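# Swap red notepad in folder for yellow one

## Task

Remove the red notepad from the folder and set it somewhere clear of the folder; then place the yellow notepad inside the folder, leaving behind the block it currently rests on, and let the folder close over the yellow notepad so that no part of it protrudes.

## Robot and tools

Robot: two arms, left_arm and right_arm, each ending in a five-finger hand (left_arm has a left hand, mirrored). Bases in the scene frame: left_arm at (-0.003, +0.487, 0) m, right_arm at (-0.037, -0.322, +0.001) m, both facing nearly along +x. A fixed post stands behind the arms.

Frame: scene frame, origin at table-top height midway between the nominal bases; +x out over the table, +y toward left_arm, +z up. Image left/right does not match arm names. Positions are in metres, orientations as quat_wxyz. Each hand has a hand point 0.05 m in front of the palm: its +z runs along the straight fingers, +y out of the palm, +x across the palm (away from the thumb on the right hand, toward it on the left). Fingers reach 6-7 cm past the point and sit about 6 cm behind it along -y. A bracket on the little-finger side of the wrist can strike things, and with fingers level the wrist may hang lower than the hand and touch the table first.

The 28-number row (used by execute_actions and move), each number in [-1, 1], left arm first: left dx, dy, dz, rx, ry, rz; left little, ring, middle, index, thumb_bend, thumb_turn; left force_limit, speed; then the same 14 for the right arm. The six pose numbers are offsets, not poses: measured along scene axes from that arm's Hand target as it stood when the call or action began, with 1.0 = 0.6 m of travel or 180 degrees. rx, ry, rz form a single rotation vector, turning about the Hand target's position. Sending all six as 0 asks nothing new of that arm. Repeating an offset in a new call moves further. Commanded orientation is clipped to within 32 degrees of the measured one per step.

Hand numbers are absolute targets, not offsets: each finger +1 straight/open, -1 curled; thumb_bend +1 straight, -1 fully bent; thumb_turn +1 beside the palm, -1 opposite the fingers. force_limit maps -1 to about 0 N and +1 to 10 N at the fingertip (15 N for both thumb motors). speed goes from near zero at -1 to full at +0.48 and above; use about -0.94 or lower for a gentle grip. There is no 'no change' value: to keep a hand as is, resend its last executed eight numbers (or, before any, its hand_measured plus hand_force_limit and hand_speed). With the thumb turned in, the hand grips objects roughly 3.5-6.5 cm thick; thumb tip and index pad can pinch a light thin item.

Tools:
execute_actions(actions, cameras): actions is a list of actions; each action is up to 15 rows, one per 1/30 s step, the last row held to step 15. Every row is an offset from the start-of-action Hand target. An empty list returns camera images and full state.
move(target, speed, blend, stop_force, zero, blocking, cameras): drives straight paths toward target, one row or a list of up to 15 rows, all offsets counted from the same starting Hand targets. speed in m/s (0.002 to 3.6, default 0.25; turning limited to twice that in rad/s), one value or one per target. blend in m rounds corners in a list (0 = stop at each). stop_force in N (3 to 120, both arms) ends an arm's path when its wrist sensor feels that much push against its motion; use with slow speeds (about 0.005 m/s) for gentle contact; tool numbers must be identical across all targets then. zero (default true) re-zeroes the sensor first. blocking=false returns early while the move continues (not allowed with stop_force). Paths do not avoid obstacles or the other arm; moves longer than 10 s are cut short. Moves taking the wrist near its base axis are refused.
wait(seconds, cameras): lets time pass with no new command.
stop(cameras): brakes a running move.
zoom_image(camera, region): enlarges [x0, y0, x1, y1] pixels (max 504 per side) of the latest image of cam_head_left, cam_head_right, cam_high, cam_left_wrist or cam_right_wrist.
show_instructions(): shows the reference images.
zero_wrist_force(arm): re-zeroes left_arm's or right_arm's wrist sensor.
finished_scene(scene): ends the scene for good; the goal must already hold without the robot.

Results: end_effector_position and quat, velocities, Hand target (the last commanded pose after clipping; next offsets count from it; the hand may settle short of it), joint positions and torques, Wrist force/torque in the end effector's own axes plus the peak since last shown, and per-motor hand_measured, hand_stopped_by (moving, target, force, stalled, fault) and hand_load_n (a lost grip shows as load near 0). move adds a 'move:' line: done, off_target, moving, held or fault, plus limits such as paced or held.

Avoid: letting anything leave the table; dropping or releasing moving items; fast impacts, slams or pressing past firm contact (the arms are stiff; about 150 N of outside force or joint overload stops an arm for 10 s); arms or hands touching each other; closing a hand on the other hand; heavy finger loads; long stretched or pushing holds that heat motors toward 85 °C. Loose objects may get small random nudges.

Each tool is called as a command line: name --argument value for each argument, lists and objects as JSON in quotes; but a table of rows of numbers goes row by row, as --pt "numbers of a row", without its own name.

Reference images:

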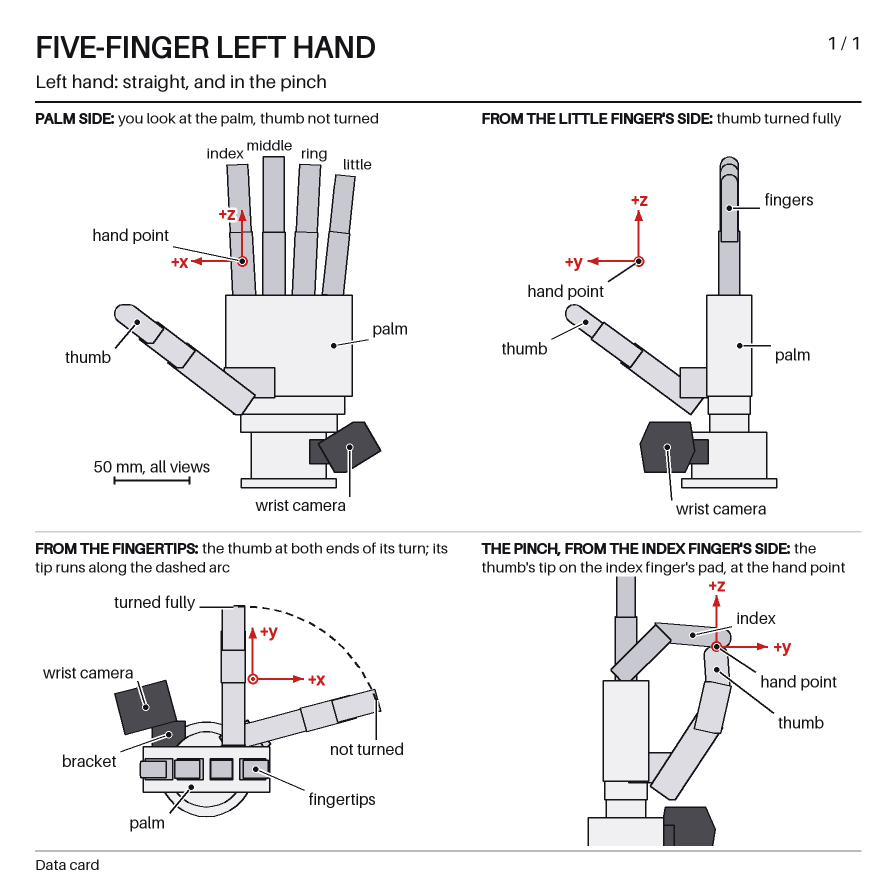

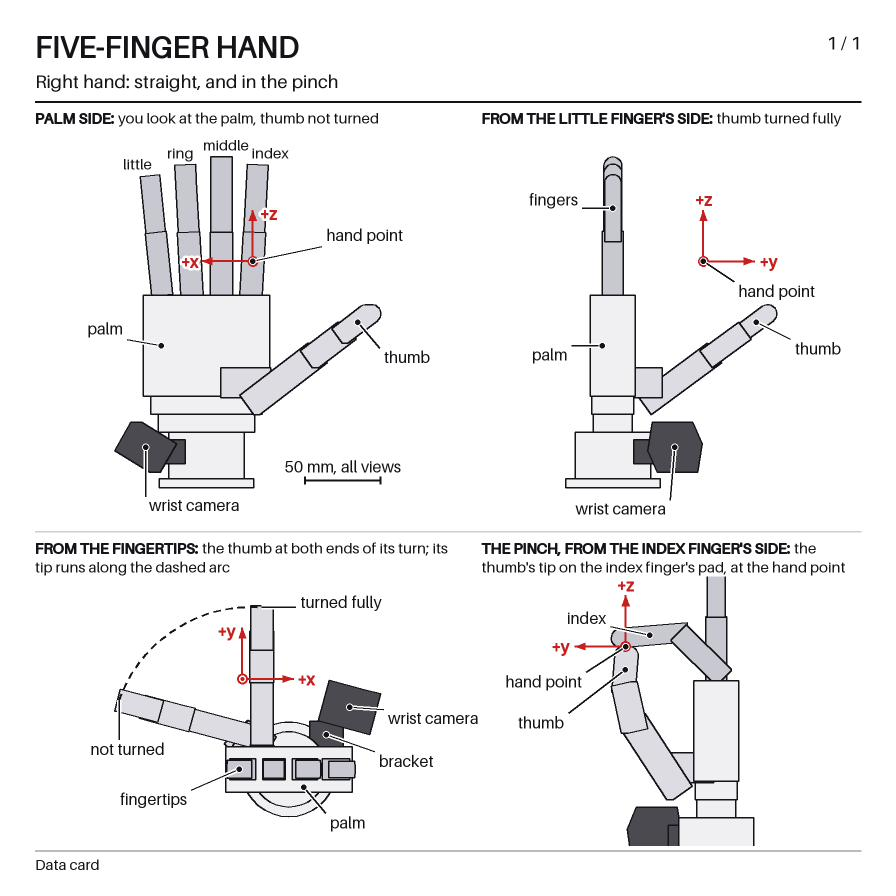

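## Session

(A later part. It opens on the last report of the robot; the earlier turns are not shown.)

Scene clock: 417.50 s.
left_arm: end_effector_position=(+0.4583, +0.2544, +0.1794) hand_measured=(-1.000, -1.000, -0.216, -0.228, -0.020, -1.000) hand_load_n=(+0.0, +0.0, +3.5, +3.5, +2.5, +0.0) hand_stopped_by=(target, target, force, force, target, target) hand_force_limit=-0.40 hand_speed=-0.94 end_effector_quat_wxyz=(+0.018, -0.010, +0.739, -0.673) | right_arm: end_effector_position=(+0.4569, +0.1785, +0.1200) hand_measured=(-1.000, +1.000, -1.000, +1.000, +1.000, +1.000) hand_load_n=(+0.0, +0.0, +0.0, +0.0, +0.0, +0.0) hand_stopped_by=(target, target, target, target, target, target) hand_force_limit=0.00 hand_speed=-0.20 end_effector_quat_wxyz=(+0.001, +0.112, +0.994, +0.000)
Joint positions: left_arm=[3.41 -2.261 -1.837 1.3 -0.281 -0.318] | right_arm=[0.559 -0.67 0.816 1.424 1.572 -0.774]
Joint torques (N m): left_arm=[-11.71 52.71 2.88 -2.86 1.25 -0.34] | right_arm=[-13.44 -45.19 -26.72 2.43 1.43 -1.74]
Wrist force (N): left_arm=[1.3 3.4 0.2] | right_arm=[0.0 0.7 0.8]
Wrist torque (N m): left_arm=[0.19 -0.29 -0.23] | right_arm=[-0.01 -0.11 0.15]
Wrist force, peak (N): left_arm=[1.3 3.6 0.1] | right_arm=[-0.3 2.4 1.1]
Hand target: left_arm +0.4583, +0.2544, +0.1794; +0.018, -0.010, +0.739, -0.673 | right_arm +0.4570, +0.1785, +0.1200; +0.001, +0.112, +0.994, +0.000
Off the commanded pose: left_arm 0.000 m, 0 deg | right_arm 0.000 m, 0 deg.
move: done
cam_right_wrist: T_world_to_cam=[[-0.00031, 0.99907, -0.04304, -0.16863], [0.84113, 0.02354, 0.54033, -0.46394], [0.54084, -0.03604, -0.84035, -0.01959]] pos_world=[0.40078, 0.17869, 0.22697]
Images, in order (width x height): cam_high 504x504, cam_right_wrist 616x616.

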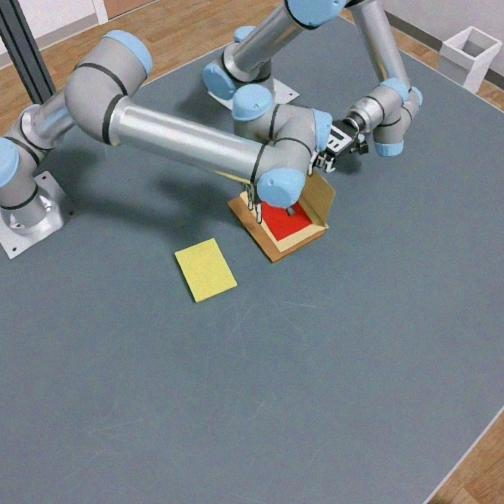

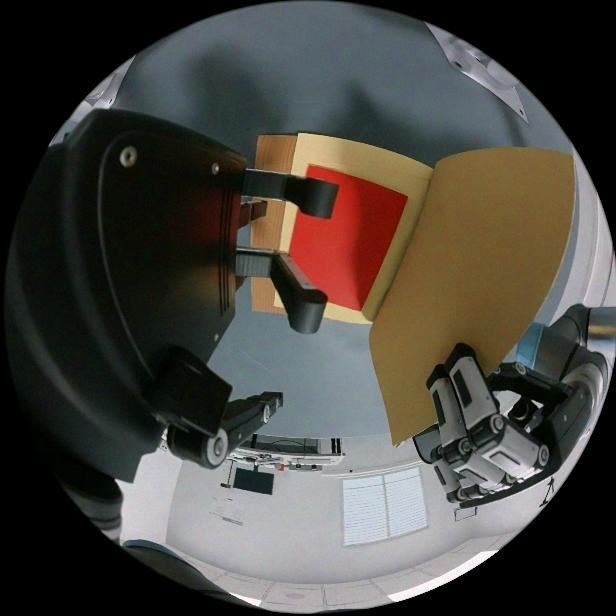

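move --target '[0,0,0,0,0,0,-1,-1,-0.38,-0.35,-0.02,-1,-0.4,-0.94, 0,0,-0.0667,0,0,0,-1,1,-1,1,1,1,0,-0.2]' --speed 0.08

move --target '[0,0,0,0,0,0,-1,-1,-0.38,-0.35,-0.02,-1,-0.4,-0.94, 0,0,-0.015,0,0,0,-1,1,-1,1,1,1,0,-0.2]' --speed 0.005 --stop_force 3 --cameras '["cam_right_wrist","cam_head_left"]'

Scene clock: 420.93 s.
left_arm: end_effector_position=(+0.4583, +0.2544, +0.1794) hand_measured=(-1.000, -1.000, -0.216, -0.228, -0.020, -1.000) hand_load_n=(+0.0, +0.0, +3.0, +3.5, +2.0, +0.0) hand_stopped_by=(target, target, force, force, target, target) hand_force_limit=-0.40 hand_speed=-0.94 end_effector_quat_wxyz=(+0.018, -0.010, +0.739, -0.673) | right_arm: end_effector_position=(+0.4569, +0.1784, +0.0799) hand_measured=(-1.000, +1.000, -1.000, +1.000, +1.000, +1.000) hand_load_n=(+0.0, +0.0, +0.0, +0.0, +0.0, +0.0) hand_stopped_by=(target, target, target, target, target, target) hand_force_limit=0.00 hand_speed=-0.20 end_effector_quat_wxyz=(+0.001, +0.112, +0.994, +0.000)
Joint positions: left_arm=[3.41 -2.261 -1.837 1.3 -0.281 -0.318] | right_arm=[0.559 -0.647 0.876 1.341 1.572 -0.774]
Joint torques (N m): left_arm=[-10.77 52.17 4.23 -2.75 1.28 -0.45] | right_arm=[-12.21 -61.9 -27.82 4.27 -1 -1.96]
Wrist force (N): left_arm=[1.0 3.3 0.1] | right_arm=[0.2 1.0 1.0]
Wrist torque (N m): left_arm=[0.18 -0.25 -0.25] | right_arm=[0.01 -0.15 0.21]
Wrist force, peak (N): left_arm=[1.3 3.6 0.2] | right_arm=[0.1 1.0 1.9]
Hand target: left_arm +0.4583, +0.2544, +0.1794; +0.018, -0.010, +0.739, -0.673 | right_arm +0.4570, +0.1785, +0.0800; +0.001, +0.112, +0.994, +0.000
Off the commanded pose: left_arm 0.000 m, 0 deg | right_arm 0.000 m, 0 deg.
move: done

Scene clock: 422.60 s.
left_arm: end_effector_position=(+0.4583, +0.2544, +0.1794) hand_measured=(-1.000, -1.000, -0.216, -0.228, -0.020, -1.000) hand_load_n=(+0.0, +0.0, +3.5, +3.5, +2.0, +0.0) hand_stopped_by=(target, target, force, force, target, target) hand_force_limit=-0.40 hand_speed=-0.94 end_effector_quat_wxyz=(+0.018, -0.010, +0.739, -0.673) | right_arm: end_effector_position=(+0.4570, +0.1785, +0.0773) hand_measured=(-1.000, +1.000, -1.000, +1.000, +1.000, +1.000) hand_load_n=(+0.0, +0.0, +0.0, +0.0, +0.0, +0.0) hand_stopped_by=(target, target, target, target, target, target) hand_force_limit=0.00 hand_speed=-0.20 end_effector_quat_wxyz=(+0.001, +0.112, +0.994, +0.000)
Joint positions: left_arm=[3.41 -2.261 -1.837 1.3 -0.281 -0.318] | right_arm=[0.559 -0.645 0.879 1.335 1.572 -0.774]
Joint torques (N m): left_arm=[-10.74 51.69 4.59 -2.71 1.35 -0.41] | right_arm=[-11.63 -58.85 -26.93 3.96 -0.83 -1.97]
Wrist force (N): left_arm=[1.4 3.3 0.4] | right_arm=[0.0 0.8 -3.0]
Wrist torque (N m): left_arm=[0.16 -0.30 -0.23] | right_arm=[0.23 -0.01 0.18]
Wrist force, peak (N): left_arm=[1.3 3.5 0.5] | right_arm=[-0.3 1.0 -4.9]
Hand target: left_arm +0.4583, +0.2544, +0.1794; +0.018, -0.010, +0.739, -0.673 | right_arm +0.4570, +0.1785, +0.0773; +0.001, +0.112, +0.994, +0.000 (not the last commanded pose)
Off the commanded pose: left_arm 0.000 m, 0 deg | right_arm 0.006 m, 0 deg.
move: contact (right_arm)
cam_right_wrist: T_world_to_cam=[[-0.00026, 0.99907, -0.04313, -0.17038], [0.8412, 0.02354, 0.54021, -0.44091], [0.54072, -0.03614, -0.84042, -0.05553]] pos_world=[0.40088, 0.17859, 0.18416]
Images, in order (width x height): cam_head_left 504x504, cam_right_wrist 616x616.

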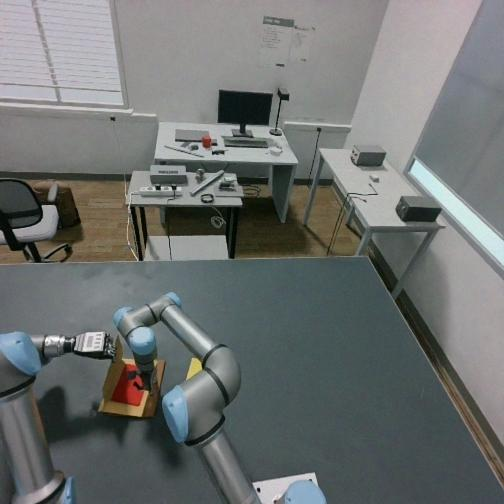

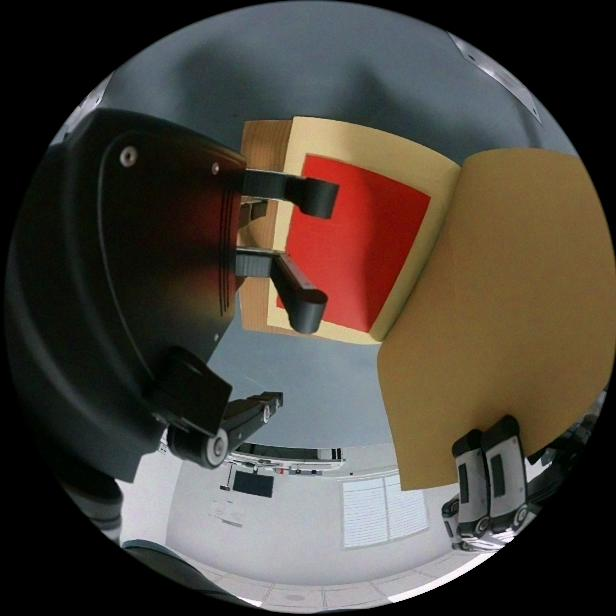

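zoom_image --camera "cam_right_wrist" --region '[220, 110, 400, 350]'

zoom_image --camera "cam_head_left" --region '[90, 330, 190, 430]'

Scaled by 2.100 from the camera's image (finer frame: 880x880).

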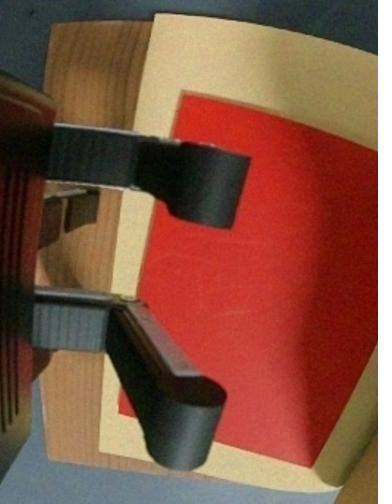

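Scaled by 5.040 from the camera's image (finer frame: 720x720).

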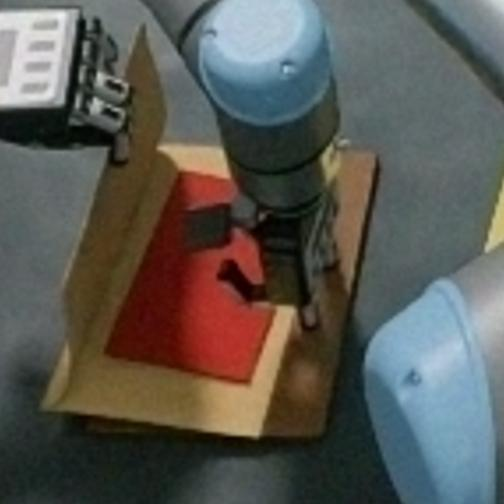

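move --pt "0 0 0 0 0 0 -1 -1 -0.38 -0.35 -0.02 -1 -0.4 -0.94 0 0 0.0013 0 0 0 -1 1 -1 1 1 1 0 -0.2" --pt "0 0 0 0 0 0 -1 -1 -0.38 -0.35 -0.02 -1 -0.4 -0.94 0.0025 0.0132 0.0013 0 0 0 -1 1 -1 1 1 1 0 -0.2" --speed 0.01 --cameras '["cam_right_wrist"]'

zoom_image --camera "cam_right_wrist" --region '[220, 110, 400, 350]'

Scene clock: 425.27 s.
left_arm: end_effector_position=(+0.4583, +0.2544, +0.1794) hand_measured=(-1.000, -1.000, -0.216, -0.228, -0.020, -1.000) hand_load_n=(+0.0, +0.0, +3.5, +3.5, +2.5, +0.0) hand_stopped_by=(target, target, force, force, target, target) hand_force_limit=-0.40 hand_speed=-0.94 end_effector_quat_wxyz=(+0.018, -0.010, +0.739, -0.673) | right_arm: end_effector_position=(+0.4585, +0.1865, +0.0781) hand_measured=(-1.000, +1.000, -1.000, +1.000, +1.000, +1.000) hand_load_n=(+0.0, +0.0, +0.5, +0.0, +0.0, +0.0) hand_stopped_by=(target, target, target, target, target, target) hand_force_limit=0.00 hand_speed=-0.20 end_effector_quat_wxyz=(+0.001, +0.112, +0.994, +0.000)
Joint positions: left_arm=[3.41 -2.261 -1.837 1.3 -0.281 -0.318] | right_arm=[0.568 -0.624 0.839 1.355 1.572 -0.764]
Joint torques (N m): left_arm=[-10.86 52.55 4.8 -2.52 1.29 -0.34] | right_arm=[1.25 -61.35 -8.2 1.73 -0.89 1.1]
Wrist force (N): left_arm=[1.1 3.5 0.2] | right_arm=[0.1 0.6 0.9]
Wrist torque (N m): left_arm=[0.20 -0.26 -0.24] | right_arm=[-0.04 -0.13 0.07]
Wrist force, peak (N): left_arm=[1.5 3.5 0.3] | right_arm=[0.0 0.9 -3.0]
Hand target: left_arm +0.4583, +0.2544, +0.1794; +0.018, -0.010, +0.739, -0.673 | right_arm +0.4585, +0.1864, +0.0781; +0.001, +0.112, +0.994, +0.000
Off the commanded pose: left_arm 0.000 m, 0 deg | right_arm 0.000 m, 0 deg.
move: done
cam_right_wrist: T_world_to_cam=[[-0.00026, 0.99907, -0.04313, -0.17834], [0.8412, 0.02354, 0.54021, -0.44279], [0.54072, -0.03614, -0.84042, -0.05538]] pos_world=[0.40238, 0.18659, 0.18496]

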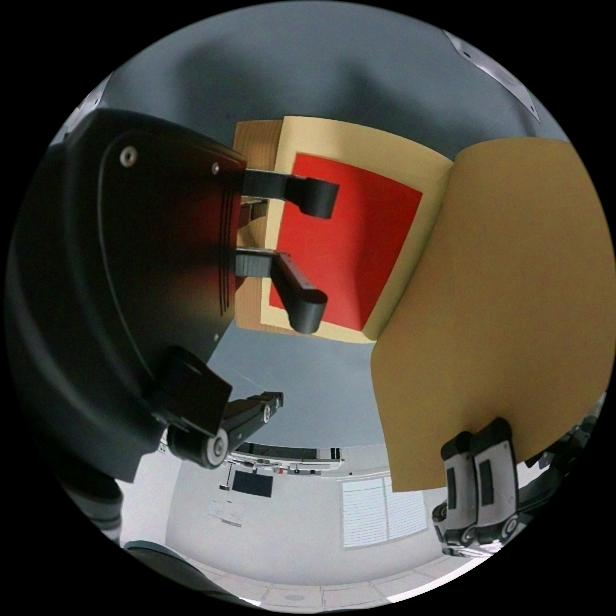

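Scaled by 2.100 from the camera's image (finer frame: 880x880).

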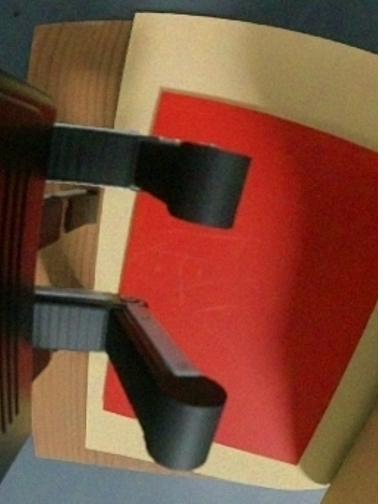

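move --target '[-0.0007,-0.0035,0.044,0,0,0,-1,-1,-0.38,-0.35,-0.02,-1,-0.4,-0.94, 0,0,0,0,0,0,-1,1,-1,1,1,1,0,-0.2]' --speed 0.02 --cameras '["cam_right_wrist","cam_head_left","cam_high"]'

zoom_image --camera "cam_head_left" --region '[90, 330, 190, 430]'

Scene clock: 427.60 s.
left_arm: end_effector_position=(+0.4579, +0.2523, +0.2060) hand_measured=(-1.000, -1.000, -0.216, -0.228, -0.020, -1.000) hand_load_n=(+0.0, +0.0, +3.5, +3.5, +2.5, +0.5) hand_stopped_by=(target, target, force, force, target, target) hand_force_limit=-0.40 hand_speed=-0.94 end_effector_quat_wxyz=(+0.018, -0.010, +0.739, -0.673) | right_arm: end_effector_position=(+0.4585, +0.1864, +0.0781) hand_measured=(-1.000, +1.000, -1.000, +1.000, +1.000, +1.000) hand_load_n=(+0.0, +0.0, +0.0, +0.0, +0.0, +0.0) hand_stopped_by=(target, target, target, target, target, target) hand_force_limit=0.00 hand_speed=-0.20 end_effector_quat_wxyz=(+0.001, +0.112, +0.994, +0.000)
Joint positions: left_arm=[3.405 -2.209 -1.834 1.249 -0.277 -0.323] | right_arm=[0.568 -0.625 0.839 1.355 1.572 -0.764]
Joint torques (N m): left_arm=[-9.28 25.94 16.66 0.73 1.53 -0.54] | right_arm=[-12.58 -61.9 -9.26 0.45 1.84 -1.39]
Wrist force (N): left_arm=[1.1 3.4 0.0] | right_arm=[0.0 0.8 0.8]
Wrist torque (N m): left_arm=[0.19 -0.27 -0.24] | right_arm=[-0.01 -0.11 0.06]
Wrist force, peak (N): left_arm=[1.4 3.6 0.1] | right_arm=[0.2 0.8 1.1]
Hand target: left_arm +0.4579, +0.2523, +0.2058; +0.018, -0.010, +0.739, -0.673 | right_arm +0.4585, +0.1864, +0.0781; +0.001, +0.112, +0.994, +0.000
Off the commanded pose: left_arm 0.000 m, 0 deg | right_arm 0.000 m, 0 deg.
move: done
cam_right_wrist: T_world_to_cam=[[-0.00017, 0.99907, -0.04307, -0.17838], [0.8412, 0.02344, 0.54021, -0.44277], [0.54072, -0.03614, -0.84043, -0.05538]] pos_world=[0.40238, 0.18659, 0.18496]
Images, in order (width x height): cam_head_left 504x504, cam_high 504x504, cam_right_wrist 616x616.

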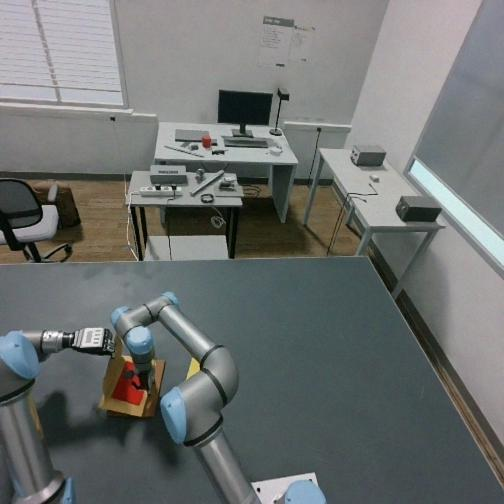

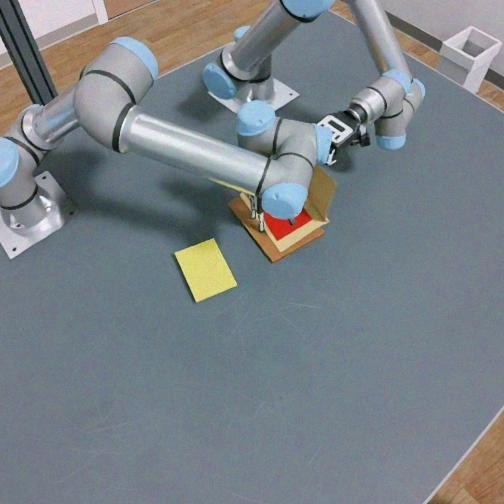

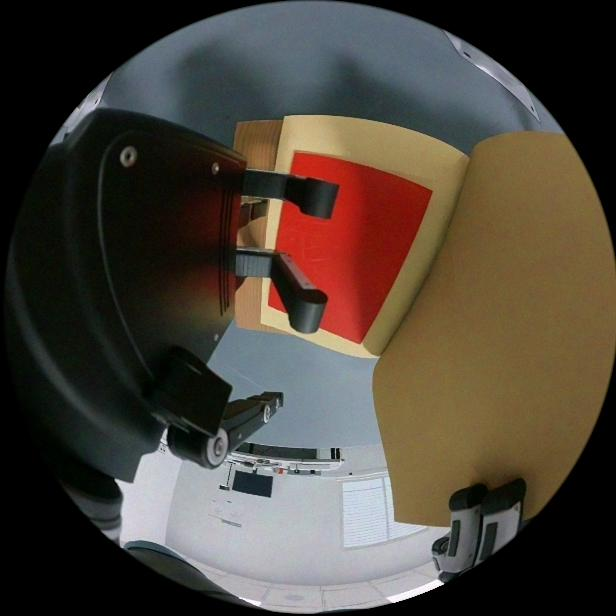

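Scaled by 5.040 from the camera's image (finer frame: 720x720).

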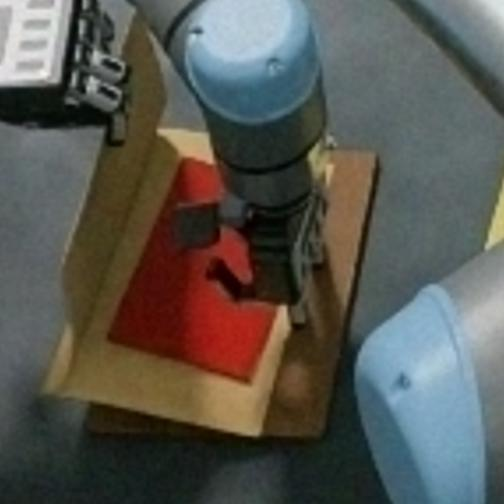

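move --target '[-0.0037,-0.0193,0.0623,0,0,0,-1,-1,-0.38,-0.35,-0.02,-1,-0.4,-0.94, 0,0,0,0,0,0,-1,1,-1,1,1,1,0,-0.2]' --speed 0.02 --cameras '["cam_right_wrist"]'

zoom_image --camera "cam_right_wrist" --region '[220, 110, 520, 370]'

Scene clock: 430.73 s.
left_arm: end_effector_position=(+0.4556, +0.2407, +0.2433) hand_measured=(-1.000, -1.000, -0.216, -0.228, -0.020, -1.000) hand_load_n=(+0.0, +0.0, +3.0, +3.5, +2.0, +0.0) hand_stopped_by=(target, target, force, force, target, target) hand_force_limit=-0.40 hand_speed=-0.94 end_effector_quat_wxyz=(+0.018, -0.010, +0.739, -0.673) | right_arm: end_effector_position=(+0.4585, +0.1864, +0.0781) hand_measured=(-1.000, +1.000, -1.000, +1.000, +1.000, +1.000) hand_load_n=(+0.0, +0.0, -0.5, +0.0, +0.0, +0.0) hand_stopped_by=(target, target, target, target, target, target) hand_force_limit=0.00 hand_speed=-0.20 end_effector_quat_wxyz=(+0.001, +0.112, +0.994, +0.000)
Joint positions: left_arm=[3.383 -2.139 -1.82 1.195 -0.256 -0.353] | right_arm=[0.568 -0.625 0.839 1.355 1.572 -0.764]
Joint torques (N m): left_arm=[-1.57 23.85 15.27 0.49 0.54 0.36] | right_arm=[-12.59 -60.99 -10.54 0.58 2.34 -1.47]
Wrist force (N): left_arm=[0.9 3.1 0.2] | right_arm=[0.2 0.7 0.9]
Wrist torque (N m): left_arm=[0.16 -0.23 -0.24] | right_arm=[0.00 -0.14 0.08]
Wrist force, peak (N): left_arm=[1.3 3.9 0.0] | right_arm=[0.1 1.0 1.0]
Hand target: left_arm +0.4557, +0.2408, +0.2432; +0.018, -0.010, +0.739, -0.673 | right_arm +0.4585, +0.1864, +0.0781; +0.001, +0.112, +0.994, +0.000
Off the commanded pose: left_arm 0.000 m, 0 deg | right_arm 0.000 m, 0 deg.
move: done
cam_right_wrist: T_world_to_cam=[[-0.00017, 0.99907, -0.04307, -0.17838], [0.8412, 0.02344, 0.54021, -0.44277], [0.54072, -0.03614, -0.84043, -0.05538]] pos_world=[0.40238, 0.18659, 0.18496]

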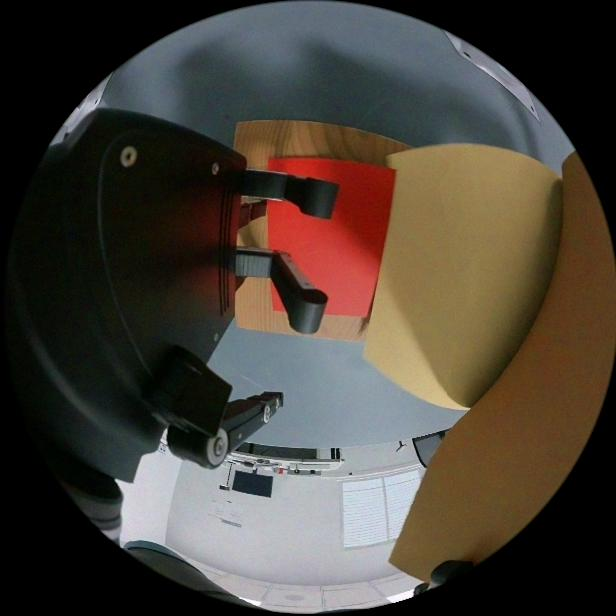

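Scaled by 1.680 from the camera's image (finer frame: 880x880).

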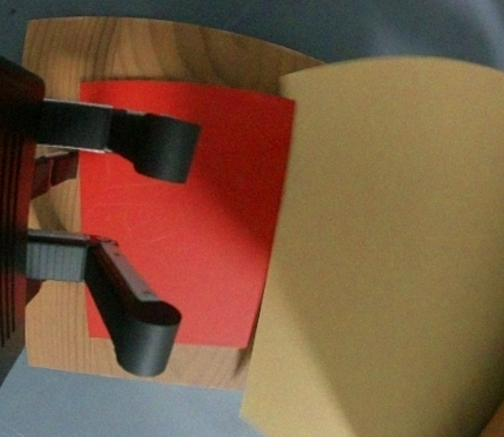

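wait --seconds 0.1 --cameras '["cam_head_left","cam_high","cam_left_wrist"]'

zoom_image --camera "cam_head_left" --region '[90, 330, 190, 430]'

Scene clock: 431.43 s.
left_arm: end_effector_position=(+0.4557, +0.2407, +0.2432) hand_measured=(-1.000, -1.000, -0.216, -0.228, -0.020, -1.000) hand_load_n=(+0.0, +0.0, +3.0, +3.5, +2.0, +0.5) hand_stopped_by=(target, target, force, force, target, target) hand_force_limit=-0.40 hand_speed=-0.94 end_effector_quat_wxyz=(+0.018, -0.010, +0.739, -0.673) | right_arm: end_effector_position=(+0.4585, +0.1864, +0.0781) hand_measured=(-1.000, +1.000, -1.000, +1.000, +1.000, +1.000) hand_load_n=(+0.0, +0.0, +0.0, +0.0, +0.0, +0.0) hand_stopped_by=(target, target, target, target, target, target) hand_force_limit=0.00 hand_speed=-0.20 end_effector_quat_wxyz=(+0.001, +0.112, +0.994, +0.000)
Joint positions: left_arm=[3.383 -2.139 -1.82 1.195 -0.256 -0.353] | right_arm=[0.568 -0.625 0.839 1.355 1.572 -0.764]
Joint torques (N m): left_arm=[12.92 24.18 1.08 0.83 -0.64 1.46] | right_arm=[-12.44 -61.21 -11.16 0.55 2.41 -1.4]
Wrist force (N): left_arm=[1.0 2.7 0.2] | right_arm=[0.1 0.7 0.9]
Wrist torque (N m): left_arm=[0.11 -0.25 -0.22] | right_arm=[-0.02 -0.12 0.07]
Wrist force, peak (N): left_arm=[1.2 3.0 0.0] | right_arm=[0.0 0.7 1.1]
Hand target: left_arm +0.4557, +0.2408, +0.2432; +0.018, -0.010, +0.739, -0.673 | right_arm +0.4585, +0.1864, +0.0781; +0.001, +0.112, +0.994, +0.000
Off the commanded pose: left_arm 0.000 m, 0 deg | right_arm 0.000 m, 0 deg.
wait: 0.10 s; at rest from the start
cam_left_wrist: T_world_to_cam=[[-0.29201, -0.05001, 0.95511, -0.09449], [-0.83098, 0.50766, -0.22748, 0.30883], [-0.47349, -0.8601, -0.1898, 0.58591]] pos_world=[0.50647, 0.34243, 0.2717]

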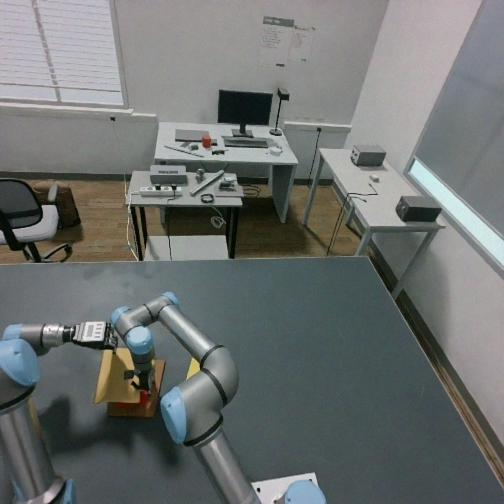

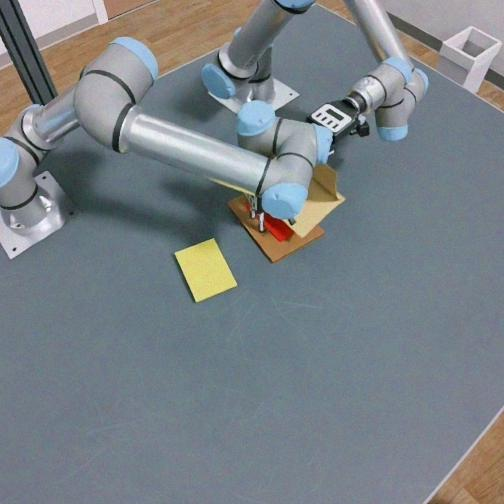

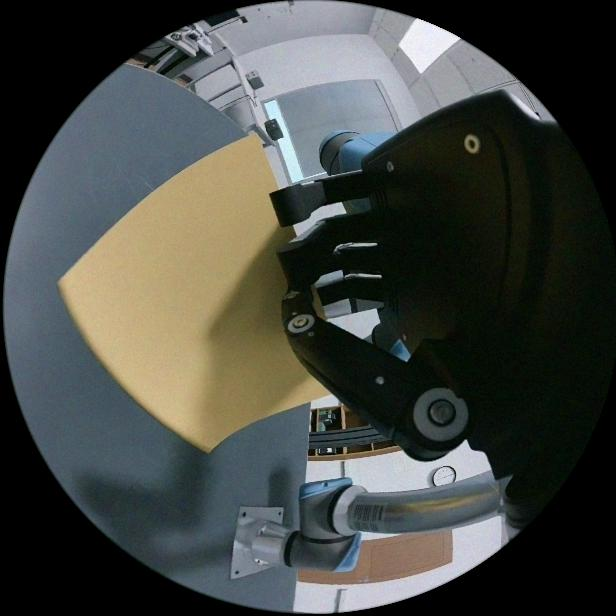

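Scaled by 5.040 from the camera's image (finer frame: 720x720).

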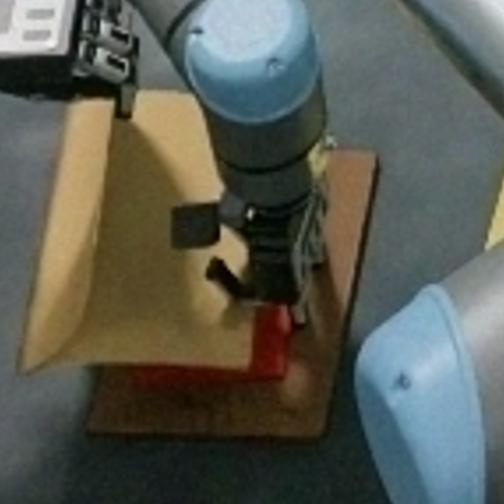

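move --pt "0 0 0 0 0 0 -1 -1 -0.38 -0.35 -0.02 -1 -0.4 -0.94 -0.0019 -0.01 0.001 0 0 0 -1 1 -1 1 1 1 0 -0.2" --pt "0 0 0 0 0 0 -1 -1 -0.38 -0.35 -0.02 -1 -0.4 -0.94 -0.02 -0.2 0.1 0 0 0 -1 1 -1 1 1 1 0 -0.2" --speed '[0.02,0.15]'

move --pt "0 0 0.03 0 0 0 -1 -1 -0.38 -0.35 -0.02 -1 -0.4 -0.94 0 0 0 0 0 0 -1 1 -1 1 1 1 0 -0.2" --pt "0 0.2 0.03 0 0 0 -1 -1 -0.38 -0.35 -0.02 -1 -0.4 -0.94 0 0 0 0 0 0 -1 1 -1 1 1 1 0 -0.2" --speed 0.06 --cameras '["cam_head_left","cam_high","cam_right_wrist"]'

Scene clock: 437.53 s.
left_arm: end_effector_position=(+0.4557, +0.2408, +0.2432) hand_measured=(-1.000, -1.000, -0.216, -0.228, -0.020, -1.000) hand_load_n=(+0.0, +0.0, +3.5, +3.5, +2.0, +0.5) hand_stopped_by=(target, target, force, force, target, target) hand_force_limit=-0.40 hand_speed=-0.94 end_effector_quat_wxyz=(+0.018, -0.010, +0.739, -0.673) | right_arm: end_effector_position=(+0.4465, +0.0664, +0.1380) hand_measured=(-1.000, +1.000, -1.000, +1.000, +1.000, +1.000) hand_load_n=(+0.0, +0.0, +0.0, +0.0, +0.0, +0.0) hand_stopped_by=(target, target, target, target, target, target) hand_force_limit=0.00 hand_speed=-0.20 end_effector_quat_wxyz=(+0.001, +0.112, +0.994, +0.000)
Joint positions: left_arm=[3.383 -2.139 -1.82 1.195 -0.256 -0.353] | right_arm=[0.396 -0.91 1.195 1.284 1.572 -0.936]
Joint torques (N m): left_arm=[12.9 24.23 1.12 0.66 -0.66 1.46] | right_arm=[2.35 -50.67 -16.78 2.02 -1.39 1.32]
Wrist force (N): left_arm=[0.9 2.7 0.1] | right_arm=[-0.1 0.9 1.2]
Wrist torque (N m): left_arm=[0.11 -0.23 -0.24] | right_arm=[0.01 -0.11 0.06]
Wrist force, peak (N): left_arm=[1.1 3.2 0.2] | right_arm=[0.5 2.4 1.6]
Hand target: left_arm +0.4557, +0.2408, +0.2432; +0.018, -0.010, +0.739, -0.673 | right_arm +0.4465, +0.0664, +0.1381; +0.001, +0.112, +0.994, +0.000
Off the commanded pose: left_arm 0.000 m, 0 deg | right_arm 0.000 m, 0 deg.
move: done

Scene clock: 440.30 s.
left_arm: end_effector_position=(+0.4558, +0.3609, +0.2611) hand_measured=(-1.000, -1.000, -0.216, -0.228, -0.020, -1.000) hand_load_n=(+0.0, +0.0, +3.5, +3.5, +2.0, +0.5) hand_stopped_by=(target, target, force, force, target, target) hand_force_limit=-0.40 hand_speed=-0.94 end_effector_quat_wxyz=(+0.018, -0.010, +0.739, -0.673) | right_arm: end_effector_position=(+0.4465, +0.0664, +0.1381) hand_measured=(-1.000, +1.000, -1.000, +1.000, +1.000, +1.000) hand_load_n=(+0.0, +0.0, +0.0, +0.0, +0.0, +0.0) hand_stopped_by=(target, target, target, target, target, target) hand_force_limit=0.00 hand_speed=-0.20 end_effector_quat_wxyz=(+0.001, +0.112, +0.994, +0.000)
Joint positions: left_arm=[3.62 -2.113 -1.819 0.993 -0.484 -0.166] | right_arm=[0.396 -0.91 1.195 1.284 1.572 -0.936]
Joint torques (N m): left_arm=[-10.93 40.77 0.74 0.31 1.61 -1.7] | right_arm=[-5.66 -52.63 -9.49 4.13 2.3 -1.28]
Wrist force (N): left_arm=[1.1 3.0 0.1] | right_arm=[0.1 0.8 1.2]
Wrist torque (N m): left_arm=[0.17 -0.24 -0.39] | right_arm=[-0.01 -0.13 0.06]
Wrist force, peak (N): left_arm=[1.1 3.6 0.3] | right_arm=[0.1 0.9 1.4]
Hand target: left_arm +0.4557, +0.3608, +0.2612; +0.018, -0.010, +0.739, -0.673 | right_arm +0.4465, +0.0664, +0.1381; +0.001, +0.112, +0.994, +0.000
Off the commanded pose: left_arm 0.000 m, 0 deg | right_arm 0.000 m, 0 deg.
move: done
cam_right_wrist: T_world_to_cam=[[-0.00026, 0.99907, -0.04313, -0.05586], [0.8412, 0.02354, 0.54021, -0.46229], [0.54072, -0.03614, -0.84042, -0.00281]] pos_world=[0.39038, 0.06659, 0.24496]

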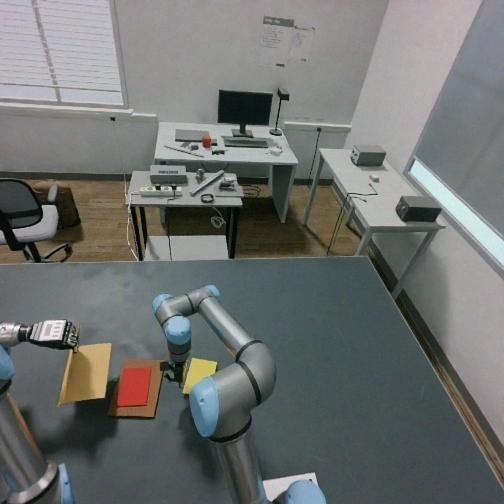

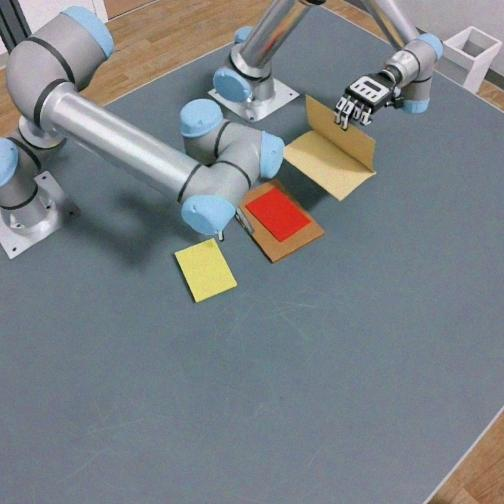

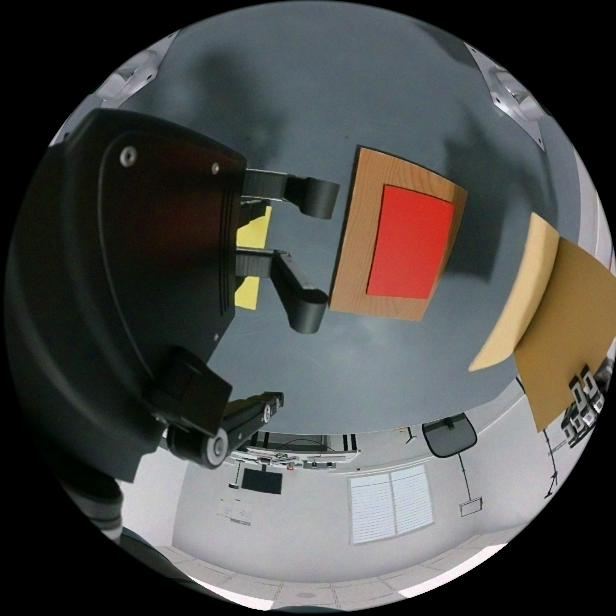

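zoom_image --camera "cam_head_left" --region '[50, 330, 230, 430]'

zoom_image --camera "cam_high" --region '[160, 90, 400, 310]'

Scaled by 2.800 from the camera's image (finer frame: 720x720).

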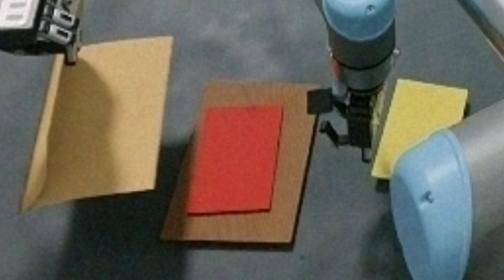

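Scaled by 2.100 from the camera's image (finer frame: 720x720).

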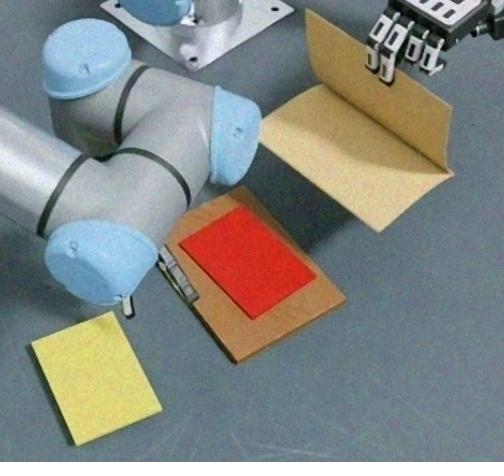

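move --pt "0 0 0 0 0 0 -1 -1 -0.38 -0.35 -0.02 -1 -0.4 -0.94 0.0 0 0.1 0 0 0 -1 1 -1 1 1 1 0 -0.2" --pt "0 0 0 0 0 0 -1 -1 -0.38 -0.35 -0.02 -1 -0.4 -0.94 0.2425 0.16 0.1 0 0 -0.4417 -1 1 -1 1 1 1 0 -0.2" --pt "0 0 0 0 0 0 -1 -1 -0.38 -0.35 -0.02 -1 -0.4 -0.94 0.2425 0.16 -0.07 0 0 -0.4417 -1 1 -1 1 1 1 0 -0.2" --speed 0.25 --blend '[0.02,0.02,0]' --cameras '["cam_head_left","cam_high","cam_right_wrist"]'

zoom_image --camera "cam_head_left" --region '[50, 330, 230, 430]'

Scene clock: 457.20 s.
left_arm: end_effector_position=(+0.4557, +0.3608, +0.2612) hand_measured=(-1.000, -1.000, -0.216, -0.228, -0.020, -1.000) hand_load_n=(+0.5, +0.0, +3.5, +4.0, +2.0, +0.0) hand_stopped_by=(target, target, force, force, target, target) hand_force_limit=-0.40 hand_speed=-0.94 end_effector_quat_wxyz=(+0.018, -0.010, +0.739, -0.673) | right_arm: end_effector_position=(+0.5908, +0.1615, +0.0959) hand_measured=(-1.000, +1.000, -1.000, +1.000, +1.000, +1.000) hand_load_n=(+0.0, +0.0, +0.0, +0.0, +0.0, +0.0) hand_stopped_by=(target, target, target, target, target, target) hand_force_limit=0.00 hand_speed=-0.20 end_effector_quat_wxyz=(+0.011, +0.697, +0.708, +0.113)
Joint positions: left_arm=[3.62 -2.113 -1.82 0.993 -0.484 -0.166] | right_arm=[0.535 -0.255 0.035 1.566 1.537 0.536]
Joint torques (N m): left_arm=[-12.01 50.03 3.06 0.89 0.22 -1.79] | right_arm=[-12.22 -51.25 -17 3.8 -1.8 -2.09]
Wrist force (N): left_arm=[0.8 2.7 0.2] | right_arm=[0.4 1.0 1.3]
Wrist torque (N m): left_arm=[0.13 -0.20 -0.38] | right_arm=[-0.07 -0.14 0.07]
Wrist force, peak (N): left_arm=[1.0 3.2 0.2] | right_arm=[-0.3 1.0 3.1]
Hand target: left_arm +0.4557, +0.3608, +0.2612; +0.018, -0.010, +0.739, -0.673 | right_arm +0.5920, +0.1624, +0.0961; +0.001, +0.722, +0.692, -0.001
Off the commanded pose: left_arm 0.000 m, 0 deg | right_arm 0.001 m, 13 deg.
elbow stopped short (right arm): the move would have taken joint 3 (elbow) straighter than the controller allows.
move: off_target (right_arm)
cam_right_wrist: T_world_to_cam=[[0.9599, 0.23035, 0.15981, -0.61519], [0.13808, -0.88453, 0.44558, 0.00799], [0.24399, -0.40564, -0.88086, 0.12595]] pos_world=[0.55868, 0.19986, 0.20569]

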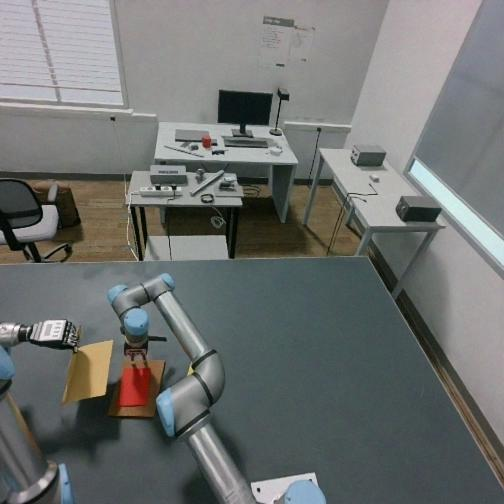

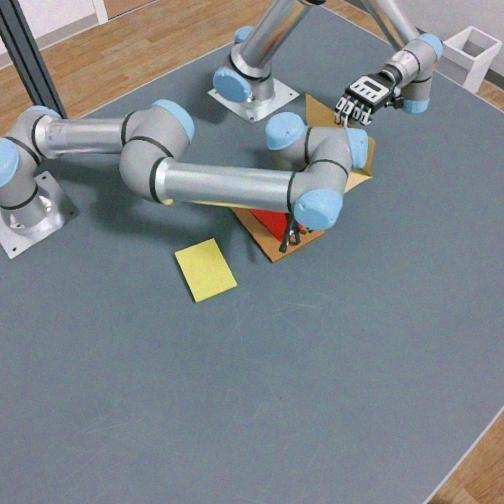

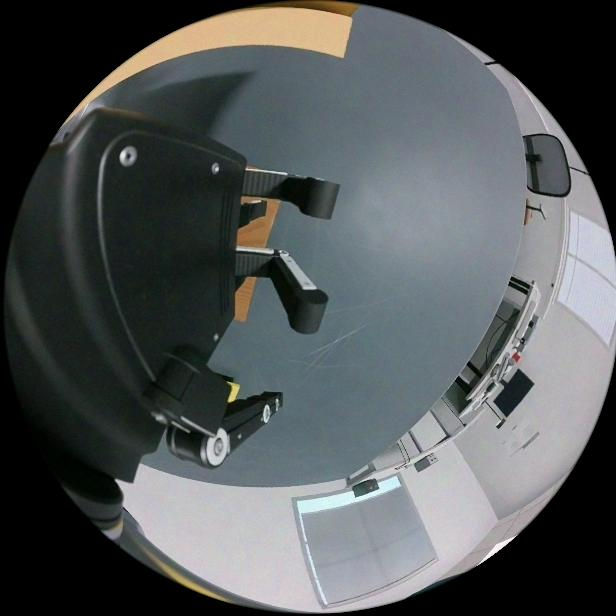

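Scaled by 2.800 from the camera's image (finer frame: 720x720).

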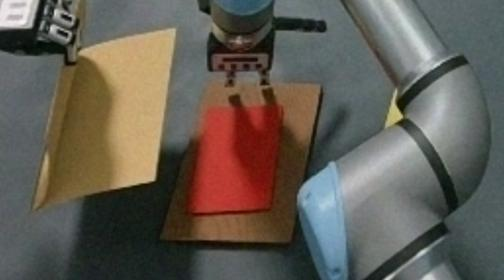

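move --pt "0 0.05 0.04 0 0 0 -1 -1 -0.38 -0.35 -0.02 -1 -0.4 -0.94 -0.08 -0.05 0.17 0 0 0.25 -1 1 -1 1 1 1 0 -0.2" --pt "0 0.0833 0.0667 0 0 0 -1 -1 -0.38 -0.35 -0.02 -1 -0.4 -0.94 -0.21 0.05 0.17 0.06254 -0.06814 0.49634 -1 1 -1 1 1 1 0 -0.2" --speed 0.15 --blend '[0.02,0]' --cameras '["cam_head_left","cam_high","cam_right_wrist"]'

Scene clock: 467.80 s.
left_arm: end_effector_position=(+0.4557, +0.4108, +0.3012) hand_measured=(-1.000, -1.000, -0.216, -0.228, -0.020, -1.000) hand_load_n=(+0.0, +0.0, +3.5, +3.5, +2.0, +0.0) hand_stopped_by=(target, target, force, force, target, target) hand_force_limit=-0.40 hand_speed=-0.94 end_effector_quat_wxyz=(+0.018, -0.010, +0.739, -0.673) | right_arm: end_effector_position=(+0.4660, +0.1923, +0.1981) hand_measured=(-1.000, +1.000, -1.000, +1.000, +1.000, +1.000) hand_load_n=(+0.0, +0.5, +0.0, +0.0, +0.0, +0.0) hand_stopped_by=(target, target, target, target, target, target) hand_force_limit=0.00 hand_speed=-0.20 end_effector_quat_wxyz=(+0.004, +0.022, +0.991, +0.131)
Joint positions: left_arm=[3.708 -2.071 -1.757 0.859 -0.571 -0.133] | right_arm=[0.466 -0.779 0.841 1.374 1.346 -1.032]
Joint torques (N m): left_arm=[-0.84 44.26 11.78 0.87 1.27 1.05] | right_arm=[-4 -42.61 -28.29 4.09 1.96 0.06]
Wrist force (N): left_arm=[1.0 2.8 0.1] | right_arm=[-0.2 0.7 1.3]
Wrist torque (N m): left_arm=[0.13 -0.25 -0.41] | right_arm=[-0.12 -0.08 0.04]
Wrist force, peak (N): left_arm=[1.0 3.3 0.3] | right_arm=[0.5 1.1 1.9]
Hand target: left_arm +0.4557, +0.4107, +0.3012; +0.018, -0.010, +0.739, -0.673 | right_arm +0.4660, +0.1924, +0.1981; +0.004, +0.022, +0.991, +0.131
Off the commanded pose: left_arm 0.000 m, 0 deg | right_arm 0.000 m, 0 deg.
move: done
cam_right_wrist: T_world_to_cam=[[-0.18125, 0.96065, 0.21049, -0.13757], [0.81671, 0.0278, 0.57638, -0.51067], [0.54785, 0.27638, -0.78961, -0.03188]] pos_world=[0.4096, 0.15516, 0.29813]

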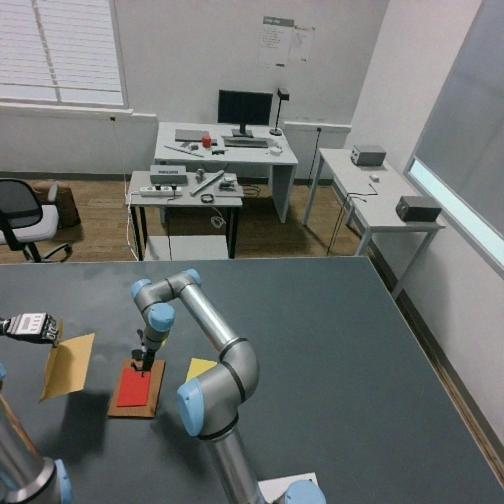

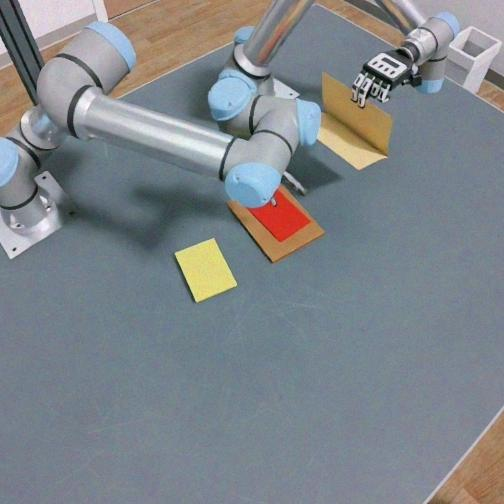

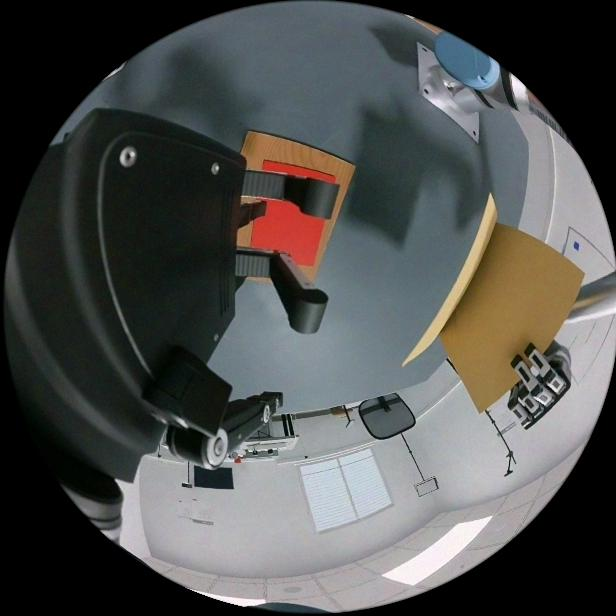

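move --pt "0 0 0 0 0 0 -1 -1 -0.38 -0.35 -0.02 -1 -0.4 -0.94 0 0.188 -0.03 0 0 0 -1 1 -1 1 1 1 0 -0.2" --pt "0 0 0 0 0 0 -1 -1 -0.38 -0.35 -0.02 -1 -0.4 -0.94 0 0.188 -0.165 0 0 0 -1 1 -1 1 1 1 0 -0.2" --speed '[0.15,0.08]' --blend '[0.02,0]' --cameras '["cam_head_left","cam_right_wrist"]'

zoom_image --camera "cam_right_wrist" --region '[210, 110, 400, 350]'

zoom_image --camera "cam_head_left" --region '[80, 340, 180, 430]'

Scene clock: 471.60 s.
left_arm: end_effector_position=(+0.4557, +0.4107, +0.3012) hand_measured=(-1.000, -1.000, -0.216, -0.228, -0.020, -1.000) hand_load_n=(+0.0, +0.0, +3.5, +3.5, +2.0, +0.5) hand_stopped_by=(target, target, force, force, target, target) hand_force_limit=-0.40 hand_speed=-0.94 end_effector_quat_wxyz=(+0.018, -0.010, +0.739, -0.673) | right_arm: end_effector_position=(+0.4660, +0.3052, +0.0991) hand_measured=(-1.000, +1.000, -1.000, +1.000, +1.000, +1.000) hand_load_n=(+0.0, +0.0, +0.0, +0.0, +0.0, +0.0) hand_stopped_by=(target, target, target, target, target, target) hand_force_limit=0.00 hand_speed=-0.20 end_effector_quat_wxyz=(+0.004, +0.022, +0.991, +0.131)
Joint positions: left_arm=[3.708 -2.071 -1.757 0.86 -0.571 -0.134] | right_arm=[0.617 -0.458 0.482 1.379 1.368 -0.88]
Joint torques (N m): left_arm=[-12.23 24.19 2.94 0.74 1.15 -0.96] | right_arm=[-12.44 -65.6 -24.29 3.1 -2.26 2.53]
Wrist force (N): left_arm=[0.9 2.8 0.2] | right_arm=[-0.1 1.1 1.3]
Wrist torque (N m): left_arm=[0.12 -0.23 -0.42] | right_arm=[-0.04 -0.09 0.15]
Wrist force, peak (N): left_arm=[1.0 3.2 0.2] | right_arm=[-0.2 0.7 2.2]
Hand target: left_arm +0.4557, +0.4107, +0.3012; +0.018, -0.010, +0.739, -0.673 | right_arm +0.4660, +0.3052, +0.0991; +0.004, +0.022, +0.991, +0.131
Off the commanded pose: left_arm 0.000 m, 0 deg | right_arm 0.000 m, 0 deg.
move: done
cam_right_wrist: T_world_to_cam=[[-0.18146, 0.96064, 0.21036, -0.22498], [0.81678, 0.0281, 0.57626, -0.45683], [0.54767, 0.27639, -0.78973, -0.14113]] pos_world=[0.4096, 0.26796, 0.19913]

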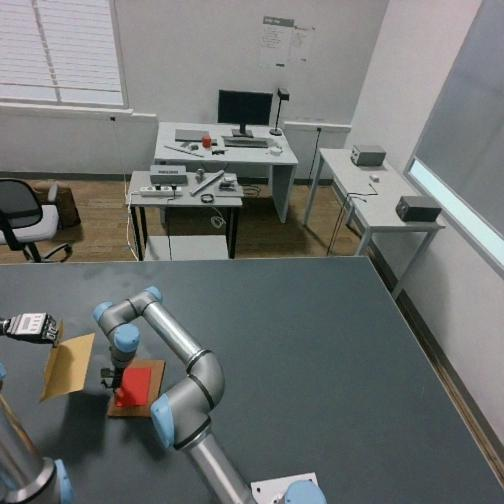

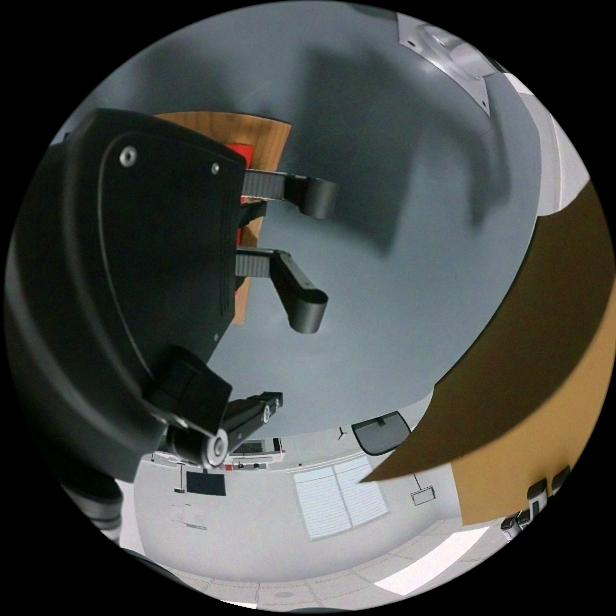

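Scaled by 2.100 from the camera's image (finer frame: 880x880).

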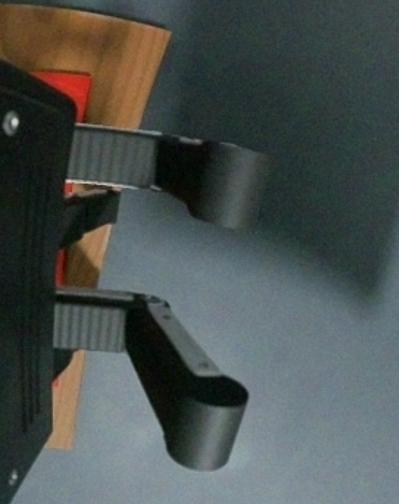

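Scaled by 5.040 from the camera's image (finer frame: 720x720).

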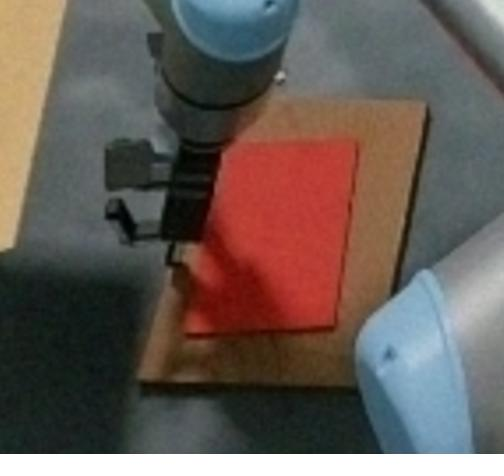

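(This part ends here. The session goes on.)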